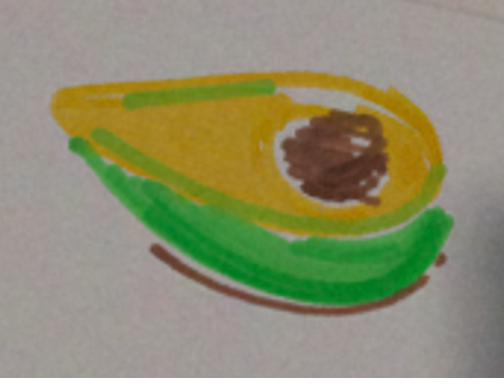

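{"op": "move", "data": {
  "target": [0,0,0,0,0,0,0.959,0,-0.547,0.217,0.959,0,-0.547,0.217,0.9,0,0.576,0.696,-0.686,0.677,-0.247,0.059,0.4,-0.9,-0.0133,0.05442,0.31117,0,0,0,0.375,0,-0.57,0.17,0.375,0,-0.57,0.17,0.9,0,0.6,0.7,-0.69,0.68,-0.36,-0.03,0.75,-0.95],
  "speed": 0.18
}}

{"op": "move", "data": {
  "target": [
    [0,0,0,0,0,0,0.959,0,-0.547,0.217,0.959,0,-0.547,0.217,0.9,0,0.576,0.696,-0.686,0.677,-0.247,0.059,0.4,-0.9,-0.0175,0,0,0,0,0,0.375,0,-0.57,0.17,0.375,0,-0.57,0.17,0.9,0,0.6,0.7,-0.69,0.68,-0.36,-0.03,0.75,-0.95],
    [0,0,0,0,0,0,0.959,0,-0.547,0.217,0.959,0,-0.547,0.217,0.9,0,0.576,0.696,-0.686,0.677,-0.247,0.059,0.4,-0.9,-0.0175,-0.010245,-0.007297,0,0,0,0.375,0,-0.57,0.17,0.375,0,-0.57,0.17,0.9,0,0.6,0.7,-0.69,0.68,-0.36,-0.03,0.75,-0.95],
    [0,0,0,0,0,0,0.959,0,-0.547,0.217,0.959,0,-0.547,0.217,0.9,0,0.576,0.696,-0.686,0.677,-0.247,0.059,0.4,-0.9,-0.0175,-0.033701,-0.00536,0,0,0,0.375,0,-0.57,0.17,0.375,0,-0.57,0.17,0.9,0,0.6,0.7,-0.69,0.68,-0.36,-0.03,0.75,-0.95],
    [0,0,0,0,0,0,0.959,0,-0.547,0.217,0.959,0,-0.547,0.217,0.9,0,0.576,0.696,-0.686,0.677,-0.247,0.059,0.4,-0.9,-0.0175,-0.05816,0.009405,0,0,0,0.375,0,-0.57,0.17,0.375,0,-0.57,0.17,0.9,0,0.6,0.7,-0.69,0.68,-0.36,-0.03,0.75,-0.95],
    [0,0,0,0,0,0,0.959,0,-0.547,0.217,0.959,0,-0.547,0.217,0.9,0,0.576,0.696,-0.686,0.677,-0.247,0.059,0.4,-0.9,-0.0175,-0.075276,0.032041,0,0,0,0.375,0,-0.57,0.17,0.375,0,-0.57,0.17,0.9,0,0.6,0.7,-0.69,0.68,-0.36,-0.03,0.75,-0.95],
    [0,0,0,0,0,0,0.959,0,-0.547,0.217,0.959,0,-0.547,0.217,0.9,0,0.576,0.696,-0.686,0.677,-0.247,0.059,0.4,-0.9,-0.0175,-0.088202,0.057458,0,0,0,0.375,0,-0.57,0.17,0.375,0,-0.57,0.17,0.9,0,0.6,0.7,-0.69,0.68,-0.36,-0.03,0.75,-0.95],
    [0,0,0,0,0,0,0.959,0,-0.547,0.217,0.959,0,-0.547,0.217,0.9,0,0.576,0.696,-0.686,0.677,-0.247,0.059,0.4,-0.9,-0.0175,-0.092069,0.082886,0,0,0,0.375,0,-0.57,0.17,0.375,0,-0.57,0.17,0.9,0,0.6,0.7,-0.69,0.68,-0.36,-0.03,0.75,-0.95],
    [0,0,0,0,0,0,0.959,0,-0.547,0.217,0.959,0,-0.547,0.217,0.9,0,0.576,0.696,-0.686,0.677,-0.247,0.059,0.4,-0.9,-0.0175,-0.087509,0.091909,0,0,0,0.375,0,-0.57,0.17,0.375,0,-0.57,0.17,0.9,0,0.6,0.7,-0.69,0.68,-0.36,-0.03,0.75,-0.95],
    [0,0,0,0,0,0,0.959,0,-0.547,0.217,0.959,0,-0.547,0.217,0.9,0,0.576,0.696,-0.686,0.677,-0.247,0.059,0.4,-0.9,0,-0.087509,0.091909,0,0,0,0.375,0,-0.57,0.17,0.375,0,-0.57,0.17,0.9,0,0.6,0.7,-0.69,0.68,-0.36,-0.03,0.75,-0.95]
  ],
  "speed": 0.035,
  "blend": [0,0.001,0.001,0.001,0.001,0.001,0.001,0,0]
}}

{"op": "move", "data": {
  "target": [
    [0,0,0,0,0,0,0.959,0,-0.547,0.217,0.959,0,-0.547,0.217,0.9,0,0.576,0.696,-0.686,0.677,-0.247,0.059,0.4,-0.9,0,-0.001102,-0.010428,0,0,0,0.375,0,-0.57,0.17,0.375,0,-0.57,0.17,0.9,0,0.6,0.7,-0.69,0.68,-0.36,-0.03,0.75,-0.95]
  ],
  "speed": 0.1
}}

{"op": "move", "data": {
  "target": [
    [0,0,0,0,0,0,0.959,0,-0.547,0.217,0.959,0,-0.547,0.217,0.9,0,0.576,0.696,-0.686,0.677,-0.247,0.059,0.4,-0.9,-0.0175,0,0,0,0,0,0.375,0,-0.57,0.17,0.375,0,-0.57,0.17,0.9,0,0.6,0.7,-0.69,0.68,-0.36,-0.03,0.75,-0.95],
    [0,0,0,0,0,0,0.959,0,-0.547,0.217,0.959,0,-0.547,0.217,0.9,0,0.576,0.696,-0.686,0.677,-0.247,0.059,0.4,-0.9,-0.0175,0.005499,-0.023345,0,0,0,0.375,0,-0.57,0.17,0.375,0,-0.57,0.17,0.9,0,0.6,0.7,-0.69,0.68,-0.36,-0.03,0.75,-0.95],
    [0,0,0,0,0,0,0.959,0,-0.547,0.217,0.959,0,-0.547,0.217,0.9,0,0.576,0.696,-0.686,0.677,-0.247,0.059,0.4,-0.9,-0.0175,0.017763,-0.045202,0,0,0,0.375,0,-0.57,0.17,0.375,0,-0.57,0.17,0.9,0,0.6,0.7,-0.69,0.68,-0.36,-0.03,0.75,-0.95],
    [0,0,0,0,0,0,0.959,0,-0.547,0.217,0.959,0,-0.547,0.217,0.9,0,0.576,0.696,-0.686,0.677,-0.247,0.059,0.4,-0.9,-0.0175,0.035202,-0.068624,0,0,0,0.375,0,-0.57,0.17,0.375,0,-0.57,0.17,0.9,0,0.6,0.7,-0.69,0.68,-0.36,-0.03,0.75,-0.95],
    [0,0,0,0,0,0,0.959,0,-0.547,0.217,0.959,0,-0.547,0.217,0.9,0,0.576,0.696,-0.686,0.677,-0.247,0.059,0.4,-0.9,-0.0175,0.056529,-0.082469,0,0,0,0.375,0,-0.57,0.17,0.375,0,-0.57,0.17,0.9,0,0.6,0.7,-0.69,0.68,-0.36,-0.03,0.75,-0.95],
    [0,0,0,0,0,0,0.959,0,-0.547,0.217,0.959,0,-0.547,0.217,0.9,0,0.576,0.696,-0.686,0.677,-0.247,0.059,0.4,-0.9,-0.0175,0.07394,-0.085915,0,0,0,0.375,0,-0.57,0.17,0.375,0,-0.57,0.17,0.9,0,0.6,0.7,-0.69,0.68,-0.36,-0.03,0.75,-0.95],
    [0,0,0,0,0,0,0.959,0,-0.547,0.217,0.959,0,-0.547,0.217,0.9,0,0.576,0.696,-0.686,0.677,-0.247,0.059,0.4,-0.9,-0.0175,0.082074,-0.084517,0,0,0,0.375,0,-0.57,0.17,0.375,0,-0.57,0.17,0.9,0,0.6,0.7,-0.69,0.68,-0.36,-0.03,0.75,-0.95],
    [0,0,0,0,0,0,0.959,0,-0.547,0.217,0.959,0,-0.547,0.217,0.9,0,0.576,0.696,-0.686,0.677,-0.247,0.059,0.4,-0.9,-0.0175,0.073257,-0.088667,0,0,0,0.375,0,-0.57,0.17,0.375,0,-0.57,0.17,0.9,0,0.6,0.7,-0.69,0.68,-0.36,-0.03,0.75,-0.95],
    [0,0,0,0,0,0,0.959,0,-0.547,0.217,0.959,0,-0.547,0.217,0.9,0,0.576,0.696,-0.686,0.677,-0.247,0.059,0.4,-0.9,-0.0175,0.055384,-0.084528,0,0,0,0.375,0,-0.57,0.17,0.375,0,-0.57,0.17,0.9,0,0.6,0.7,-0.69,0.68,-0.36,-0.03,0.75,-0.95],
    [0,0,0,0,0,0,0.959,0,-0.547,0.217,0.959,0,-0.547,0.217,0.9,0,0.576,0.696,-0.686,0.677,-0.247,0.059,0.4,-0.9,-0.0175,0.032434,-0.06976,0,0,0,0.375,0,-0.57,0.17,0.375,0,-0.57,0.17,0.9,0,0.6,0.7,-0.69,0.68,-0.36,-0.03,0.75,-0.95],
    [0,0,0,0,0,0,0.959,0,-0.547,0.217,0.959,0,-0.547,0.217,0.9,0,0.576,0.696,-0.686,0.677,-0.247,0.059,0.4,-0.9,-0.0175,0.015318,-0.047124,0,0,0,0.375,0,-0.57,0.17,0.375,0,-0.57,0.17,0.9,0,0.6,0.7,-0.69,0.68,-0.36,-0.03,0.75,-0.95],
    [0,0,0,0,0,0,0.959,0,-0.547,0.217,0.959,0,-0.547,0.217,0.9,0,0.576,0.696,-0.686,0.677,-0.247,0.059,0.4,-0.9,-0.0175,0.002757,-0.023464,0,0,0,0.375,0,-0.57,0.17,0.375,0,-0.57,0.17,0.9,0,0.6,0.7,-0.69,0.68,-0.36,-0.03,0.75,-0.95],
    [0,0,0,0,0,0,0.959,0,-0.547,0.217,0.959,0,-0.547,0.217,0.9,0,0.576,0.696,-0.686,0.677,-0.247,0.059,0.4,-0.9,-0.0175,-0.001494,-0.002291,0,0,0,0.375,0,-0.57,0.17,0.375,0,-0.57,0.17,0.9,0,0.6,0.7,-0.69,0.68,-0.36,-0.03,0.75,-0.95],
    [0,0,0,0,0,0,0.959,0,-0.547,0.217,0.959,0,-0.547,0.217,0.9,0,0.576,0.696,-0.686,0.677,-0.247,0.059,0.4,-0.9,0,-0.001494,-0.002291,0,0,0,0.375,0,-0.57,0.17,0.375,0,-0.57,0.17,0.9,0,0.6,0.7,-0.69,0.68,-0.36,-0.03,0.75,-0.95]
  ],
  "speed": 0.035,
  "blend": [0,0.001,0.001,0.001,0.001,0.001,0.001,0.001,0.001,0.001,0.001,0.001,0,0]
}}

{"op": "move", "data": {
  "target": [0,0,0,0,0,0,0.959,0,-0.547,0.217,0.959,0,-0.547,0.217,0.9,0,0.576,0.696,-0.686,0.677,-0.247,0.059,0.4,-0.9,0.0133,0.03569,-0.39036,0,0,0,0.375,0,-0.57,0.17,0.375,0,-0.57,0.17,0.9,0,0.6,0.7,-0.69,0.68,-0.36,-0.03,0.75,-0.95],
  "speed": 0.18,
  "cameras": ["cam_above"]
}}

{"op": "zoom_image", "data": {
  "camera": "cam_above",
  "region": [165, 250, 285, 340]
}}

Scene clock: 6166.33 s.
left_arm: end_effector_position=(+0.4996, +0.5326, +0.2452) hand_goal=(+0.960, +0.000, -0.546, +0.218, +0.960, +0.000, -0.546, +0.218, +0.900, +0.000, +0.576, +0.696, -0.686, +0.678, -0.246, +0.060) hand_measured=(+0.944, +0.002, -0.548, +0.216, +0.944, +0.002, -0.548, +0.216, +0.892, +0.002, +0.576, +0.698, -0.686, +0.680, -0.242, +0.062) hand_current_ma=(-60, +4, -4, -6, -62, +3, -5, -7, -27, +5, +0, +3, -1, +8, +17, +11) hand_state=(goal, goal, goal, goal, goal, goal, goal, goal, goal, goal, goal, goal, goal, goal, goal, goal) hand_current_limit=0.40 hand_speed=-0.90 end_effector_quat_wxyz=(-0.431, +0.748, -0.437, +0.253) | right_arm: end_effector_position=(+0.6068, -0.0416, +0.1082) hand_goal=(+0.376, +0.000, -0.570, +0.170, +0.376, +0.000, -0.570, +0.170, +0.900, +0.000, +0.600, +0.700, -0.690, +0.680, -0.360, -0.030) hand_measured=(+0.460, +0.000, -0.544, +0.174, +0.454, +0.000, -0.542, +0.172, +0.898, +0.002, +0.598, +0.698, -0.678, +0.684, -0.176, +0.060) hand_current_ma=(+283, +0, +56, +5, +263, +0, +61, +2, -2, +2, -3, -3, +22, +6, +481, +426) hand_state=(blocked, goal, blocked, goal, blocked, goal, blocked, goal, goal, goal, goal, goal, goal, goal, blocked, blocked) hand_current_limit=0.75 hand_speed=-0.95 end_effector_quat_wxyz=(-0.270, +0.653, +0.270, +0.654)
Joint positions: left_arm=[3.93 -1.551 -1.799 -3.475 -1.33 0.141] | right_arm=[0.284 -1.095 2.061 -0.967 1.111 -1.57]
Joint torques (N m): left_arm=[11.31 14.12 24.62 -0.88 1.12 2.03] | right_arm=[6.83 -21.64 -21.75 1.18 1.51 -1.42]
Wrist force (N): left_arm=[0.3 1.2 0.8] | right_arm=[-1.1 -0.1 -0.2]
Wrist torque (N m): left_arm=[0.03 -0.12 -0.17] | right_arm=[-0.05 0.01 0.03]
Wrist force, peak (N): left_arm=[0.4 1.3 0.9] | right_arm=[-1.1 -0.8 -1.2]
Hand target: left_arm +0.4996, +0.5326, +0.2452; -0.431, +0.748, -0.437, +0.253 | right_arm +0.6068, -0.0415, +0.1082; -0.270, +0.653, +0.270, +0.654
Off the commanded pose: left_arm 0.000 m, 0 deg | right_arm 0.000 m, 0 deg.
move: done

Scene clock: 6170.60 s.
left_arm: end_effector_position=(+0.4996, +0.5326, +0.2452) hand_goal=(+0.960, +0.000, -0.546, +0.218, +0.960, +0.000, -0.546, +0.218, +0.900, +0.000, +0.576, +0.696, -0.686, +0.678, -0.246, +0.060) hand_measured=(+0.944, +0.002, -0.548, +0.216, +0.944, +0.002, -0.548, +0.216, +0.892, +0.002, +0.576, +0.698, -0.686, +0.680, -0.242, +0.062) hand_current_ma=(-60, +4, -4, -6, -62, +3, -5, -7, -27, +5, +0, +3, -1, +8, +17, +11) hand_state=(goal, goal, goal, goal, goal, goal, goal, goal, goal, goal, goal, goal, goal, goal, goal, goal) hand_current_limit=0.40 hand_speed=-0.90 end_effector_quat_wxyz=(-0.431, +0.748, -0.437, +0.253) | right_arm: end_effector_position=(+0.6087, +0.0346, +0.1082) hand_goal=(+0.376, +0.000, -0.570, +0.170, +0.376, +0.000, -0.570, +0.170, +0.900, +0.000, +0.600, +0.700, -0.690, +0.680, -0.360, -0.030) hand_measured=(+0.460, +0.000, -0.542, +0.174, +0.454, +0.000, -0.544, +0.172, +0.898, +0.002, +0.598, +0.698, -0.678, +0.684, -0.176, +0.060) hand_current_ma=(+283, +0, +61, +3, +263, +0, +57, +2, -2, +2, -3, -3, +23, +6, +481, +426) hand_state=(blocked, goal, blocked, goal, blocked, goal, blocked, goal, goal, goal, goal, goal, goal, goal, blocked, blocked) hand_current_limit=0.75 hand_speed=-0.95 end_effector_quat_wxyz=(-0.270, +0.653, +0.270, +0.654)
Joint positions: left_arm=[3.93 -1.551 -1.799 -3.475 -1.33 0.141] | right_arm=[0.44 -1.014 1.908 -0.895 1.267 -1.57]
Joint torques (N m): left_arm=[11 13.92 24.47 -0.89 0.94 1.95] | right_arm=[-5.53 -49.86 -20.76 0.49 -1.61 -1.19]
Wrist force (N): left_arm=[0.1 1.1 0.7] | right_arm=[-1.2 -0.3 0.1]
Wrist torque (N m): left_arm=[0.02 -0.10 -0.18] | right_arm=[-0.11 -0.03 0.03]
Wrist force, peak (N): left_arm=[0.3 1.4 0.8] | right_arm=[-1.5 -0.2 0.0]
Hand target: left_arm +0.4996, +0.5326, +0.2452; -0.431, +0.748, -0.437, +0.253 | right_arm +0.6087, +0.0346, +0.1082; -0.270, +0.653, +0.270, +0.654
Off the commanded pose: left_arm 0.000 m, 0 deg | right_arm 0.000 m, 0 deg.
move: done

Scene clock: 6171.37 s.
left_arm: end_effector_position=(+0.4996, +0.5326, +0.2452) hand_goal=(+0.960, +0.000, -0.546, +0.218, +0.960, +0.000, -0.546, +0.218, +0.900, +0.000, +0.576, +0.696, -0.686, +0.678, -0.246, +0.060) hand_measured=(+0.944, +0.002, -0.548, +0.216, +0.944, +0.002, -0.548, +0.216, +0.892, +0.002, +0.576, +0.698, -0.686, +0.680, -0.242, +0.062) hand_current_ma=(-60, +4, -4, -6, -62, +3, -5, -7, -27, +5, +0, +3, -1, +8, +17, +11) hand_state=(goal, goal, goal, goal, goal, goal, goal, goal, goal, goal, goal, goal, goal, goal, goal, goal) hand_current_limit=0.40 hand_speed=-0.90 end_effector_quat_wxyz=(-0.431, +0.748, -0.437, +0.253) | right_arm: end_effector_position=(+0.6038, +0.0307, +0.1082) hand_goal=(+0.376, +0.000, -0.570, +0.170, +0.376, +0.000, -0.570, +0.170, +0.900, +0.000, +0.600, +0.700, -0.690, +0.680, -0.360, -0.030) hand_measured=(+0.460, +0.000, -0.542, +0.174, +0.454, +0.000, -0.544, +0.172, +0.898, +0.002, +0.598, +0.698, -0.678, +0.684, -0.176, +0.060) hand_current_ma=(+283, +0, +61, +3, +263, +0, +57, +2, -2, +2, -3, -3, +23, +6, +481, +426) hand_state=(blocked, goal, blocked, goal, blocked, goal, blocked, goal, goal, goal, goal, goal, goal, goal, blocked, blocked) hand_current_limit=0.75 hand_speed=-0.95 end_effector_quat_wxyz=(-0.270, +0.653, +0.270, +0.654)
Joint positions: left_arm=[3.93 -1.551 -1.799 -3.475 -1.33 0.141] | right_arm=[0.438 -1.024 1.927 -0.904 1.264 -1.57]
Joint torques (N m): left_arm=[10.57 14.14 24.62 -0.88 1.07 1.91] | right_arm=[-5.87 -49.5 -6.42 -3.64 -1.63 -1.36]
Wrist force (N): left_arm=[0.5 1.1 0.7] | right_arm=[-1.2 -0.3 -0.2]
Wrist torque (N m): left_arm=[0.00 -0.14 -0.16] | right_arm=[-0.07 -0.02 0.03]
Wrist force, peak (N): left_arm=[0.4 1.3 0.8] | right_arm=[-1.4 -0.4 0.4]
Hand target: left_arm +0.4996, +0.5326, +0.2452; -0.431, +0.748, -0.437, +0.253 | right_arm +0.6038, +0.0306, +0.1082; -0.270, +0.653, +0.270, +0.654
Off the commanded pose: left_arm 0.000 m, 0 deg | right_arm 0.000 m, 0 deg.
move: done

Scene clock: 6177.43 s.
left_arm: end_effector_position=(+0.4996, +0.5326, +0.2452) hand_goal=(+0.960, +0.000, -0.546, +0.218, +0.960, +0.000, -0.546, +0.218, +0.900, +0.000, +0.576, +0.696, -0.686, +0.678, -0.246, +0.060) hand_measured=(+0.944, +0.002, -0.548, +0.216, +0.944, +0.002, -0.548, +0.216, +0.892, +0.002, +0.576, +0.698, -0.686, +0.680, -0.242, +0.062) hand_current_ma=(-60, +4, -4, -6, -62, +3, -5, -7, -27, +5, +0, +3, -1, +8, +17, +11) hand_state=(goal, goal, goal, goal, goal, goal, goal, goal, goal, goal, goal, goal, goal, goal, goal, goal) hand_current_limit=0.40 hand_speed=-0.90 end_effector_quat_wxyz=(-0.431, +0.748, -0.437, +0.253) | right_arm: end_effector_position=(+0.6022, +0.0303, +0.1082) hand_goal=(+0.376, +0.000, -0.570, +0.170, +0.376, +0.000, -0.570, +0.170, +0.900, +0.000, +0.600, +0.700, -0.690, +0.680, -0.360, -0.030) hand_measured=(+0.460, +0.000, -0.542, +0.176, +0.454, +0.000, -0.544, +0.172, +0.898, +0.002, +0.598, +0.698, -0.676, +0.684, -0.176, +0.060) hand_current_ma=(+283, +0, +61, +7, +263, +0, +56, +1, -2, +2, -3, -3, +23, +6, +481, +426) hand_state=(blocked, goal, blocked, goal, blocked, goal, blocked, goal, goal, goal, goal, goal, goal, goal, blocked, blocked) hand_current_limit=0.75 hand_speed=-0.95 end_effector_quat_wxyz=(-0.270, +0.653, +0.270, +0.654)
Joint positions: left_arm=[3.93 -1.551 -1.799 -3.475 -1.33 0.141] | right_arm=[0.439 -1.027 1.932 -0.906 1.265 -1.57]
Joint torques (N m): left_arm=[10.88 14.18 23.87 -0.92 0.97 1.92] | right_arm=[6.6 -48.77 -20.41 1.2 1.43 -1.26]
Wrist force (N): left_arm=[0.1 1.2 0.8] | right_arm=[-1.2 -0.2 0.1]
Wrist torque (N m): left_arm=[0.02 -0.10 -0.19] | right_arm=[-0.09 -0.02 0.02]
Wrist force, peak (N): left_arm=[0.3 1.4 0.7] | right_arm=[-1.6 -0.4 -0.3]
Hand target: left_arm +0.4996, +0.5326, +0.2452; -0.431, +0.748, -0.437, +0.253 | right_arm +0.6022, +0.0303, +0.1082; -0.270, +0.653, +0.270, +0.654
Off the commanded pose: left_arm 0.000 m, 0 deg | right_arm 0.000 m, 0 deg.
move: done

Scene clock: 6179.40 s.
left_arm: end_effector_position=(+0.4996, +0.5326, +0.2452) hand_goal=(+0.960, +0.000, -0.546, +0.218, +0.960, +0.000, -0.546, +0.218, +0.900, +0.000, +0.576, +0.696, -0.686, +0.678, -0.246, +0.060) hand_measured=(+0.944, +0.002, -0.548, +0.216, +0.944, +0.002, -0.548, +0.216, +0.892, +0.002, +0.576, +0.698, -0.686, +0.680, -0.242, +0.062) hand_current_ma=(-60, +4, -4, -6, -62, +3, -5, -7, -27, +5, +0, +3, -1, +8, +17, +11) hand_state=(goal, goal, goal, goal, goal, goal, goal, goal, goal, goal, goal, goal, goal, goal, goal, goal) hand_current_limit=0.40 hand_speed=-0.90 end_effector_quat_wxyz=(-0.431, +0.748, -0.437, +0.253) | right_arm: end_effector_position=(+0.4516, -0.1503, +0.1160) hand_goal=(+0.376, +0.000, -0.570, +0.170, +0.376, +0.000, -0.570, +0.170, +0.900, +0.000, +0.600, +0.700, -0.690, +0.680, -0.360, -0.030) hand_measured=(+0.460, +0.000, -0.542, +0.176, +0.454, +0.000, -0.544, +0.172, +0.898, +0.002, +0.598, +0.698, -0.676, +0.684, -0.176, +0.060) hand_current_ma=(+283, +0, +61, +7, +263, +0, +56, +1, -2, +2, -3, -3, +23, +6, +481, +426) hand_state=(blocked, goal, blocked, goal, blocked, goal, blocked, goal, goal, goal, goal, goal, goal, goal, blocked, blocked) hand_current_limit=0.75 hand_speed=-0.95 end_effector_quat_wxyz=(-0.270, +0.653, +0.270, +0.654)
Joint positions: left_arm=[3.93 -1.551 -1.799 -3.475 -1.33 0.141] | right_arm=[0.045 -1.448 2.604 -1.157 0.872 -1.57]
Joint torques (N m): left_arm=[10.42 14.39 24.25 -0.88 0.91 1.9] | right_arm=[-5.78 -26.66 -0.75 -2.4 -1.8 1.83]
Wrist force (N): left_arm=[0.3 1.3 0.6] | right_arm=[-0.9 -0.2 -0.1]
Wrist torque (N m): left_arm=[0.05 -0.13 -0.17] | right_arm=[-0.08 -0.08 0.02]
Wrist force, peak (N): left_arm=[0.3 1.5 0.8] | right_arm=[-1.8 -0.7 0.9]
Hand target: left_arm +0.4996, +0.5326, +0.2452; -0.431, +0.748, -0.437, +0.253 | right_arm +0.4516, -0.1503, +0.1160; -0.270, +0.653, +0.270, +0.654
Off the commanded pose: left_arm 0.000 m, 0 deg | right_arm 0.000 m, 0 deg.
move: done
Images, in order (width x height): cam_above 504x504.

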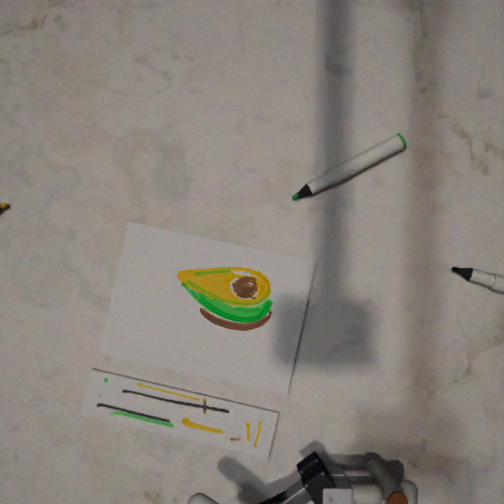

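Scaled by 4.200 from the camera's 504x504 image, which has a finer 720x720 frame.

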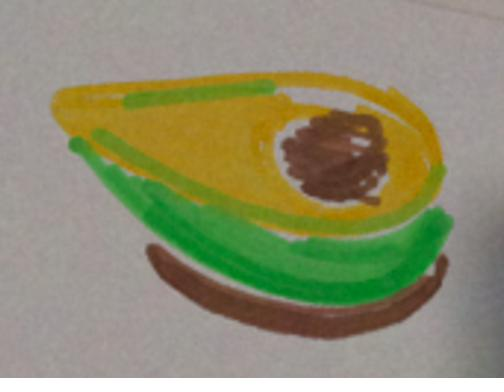

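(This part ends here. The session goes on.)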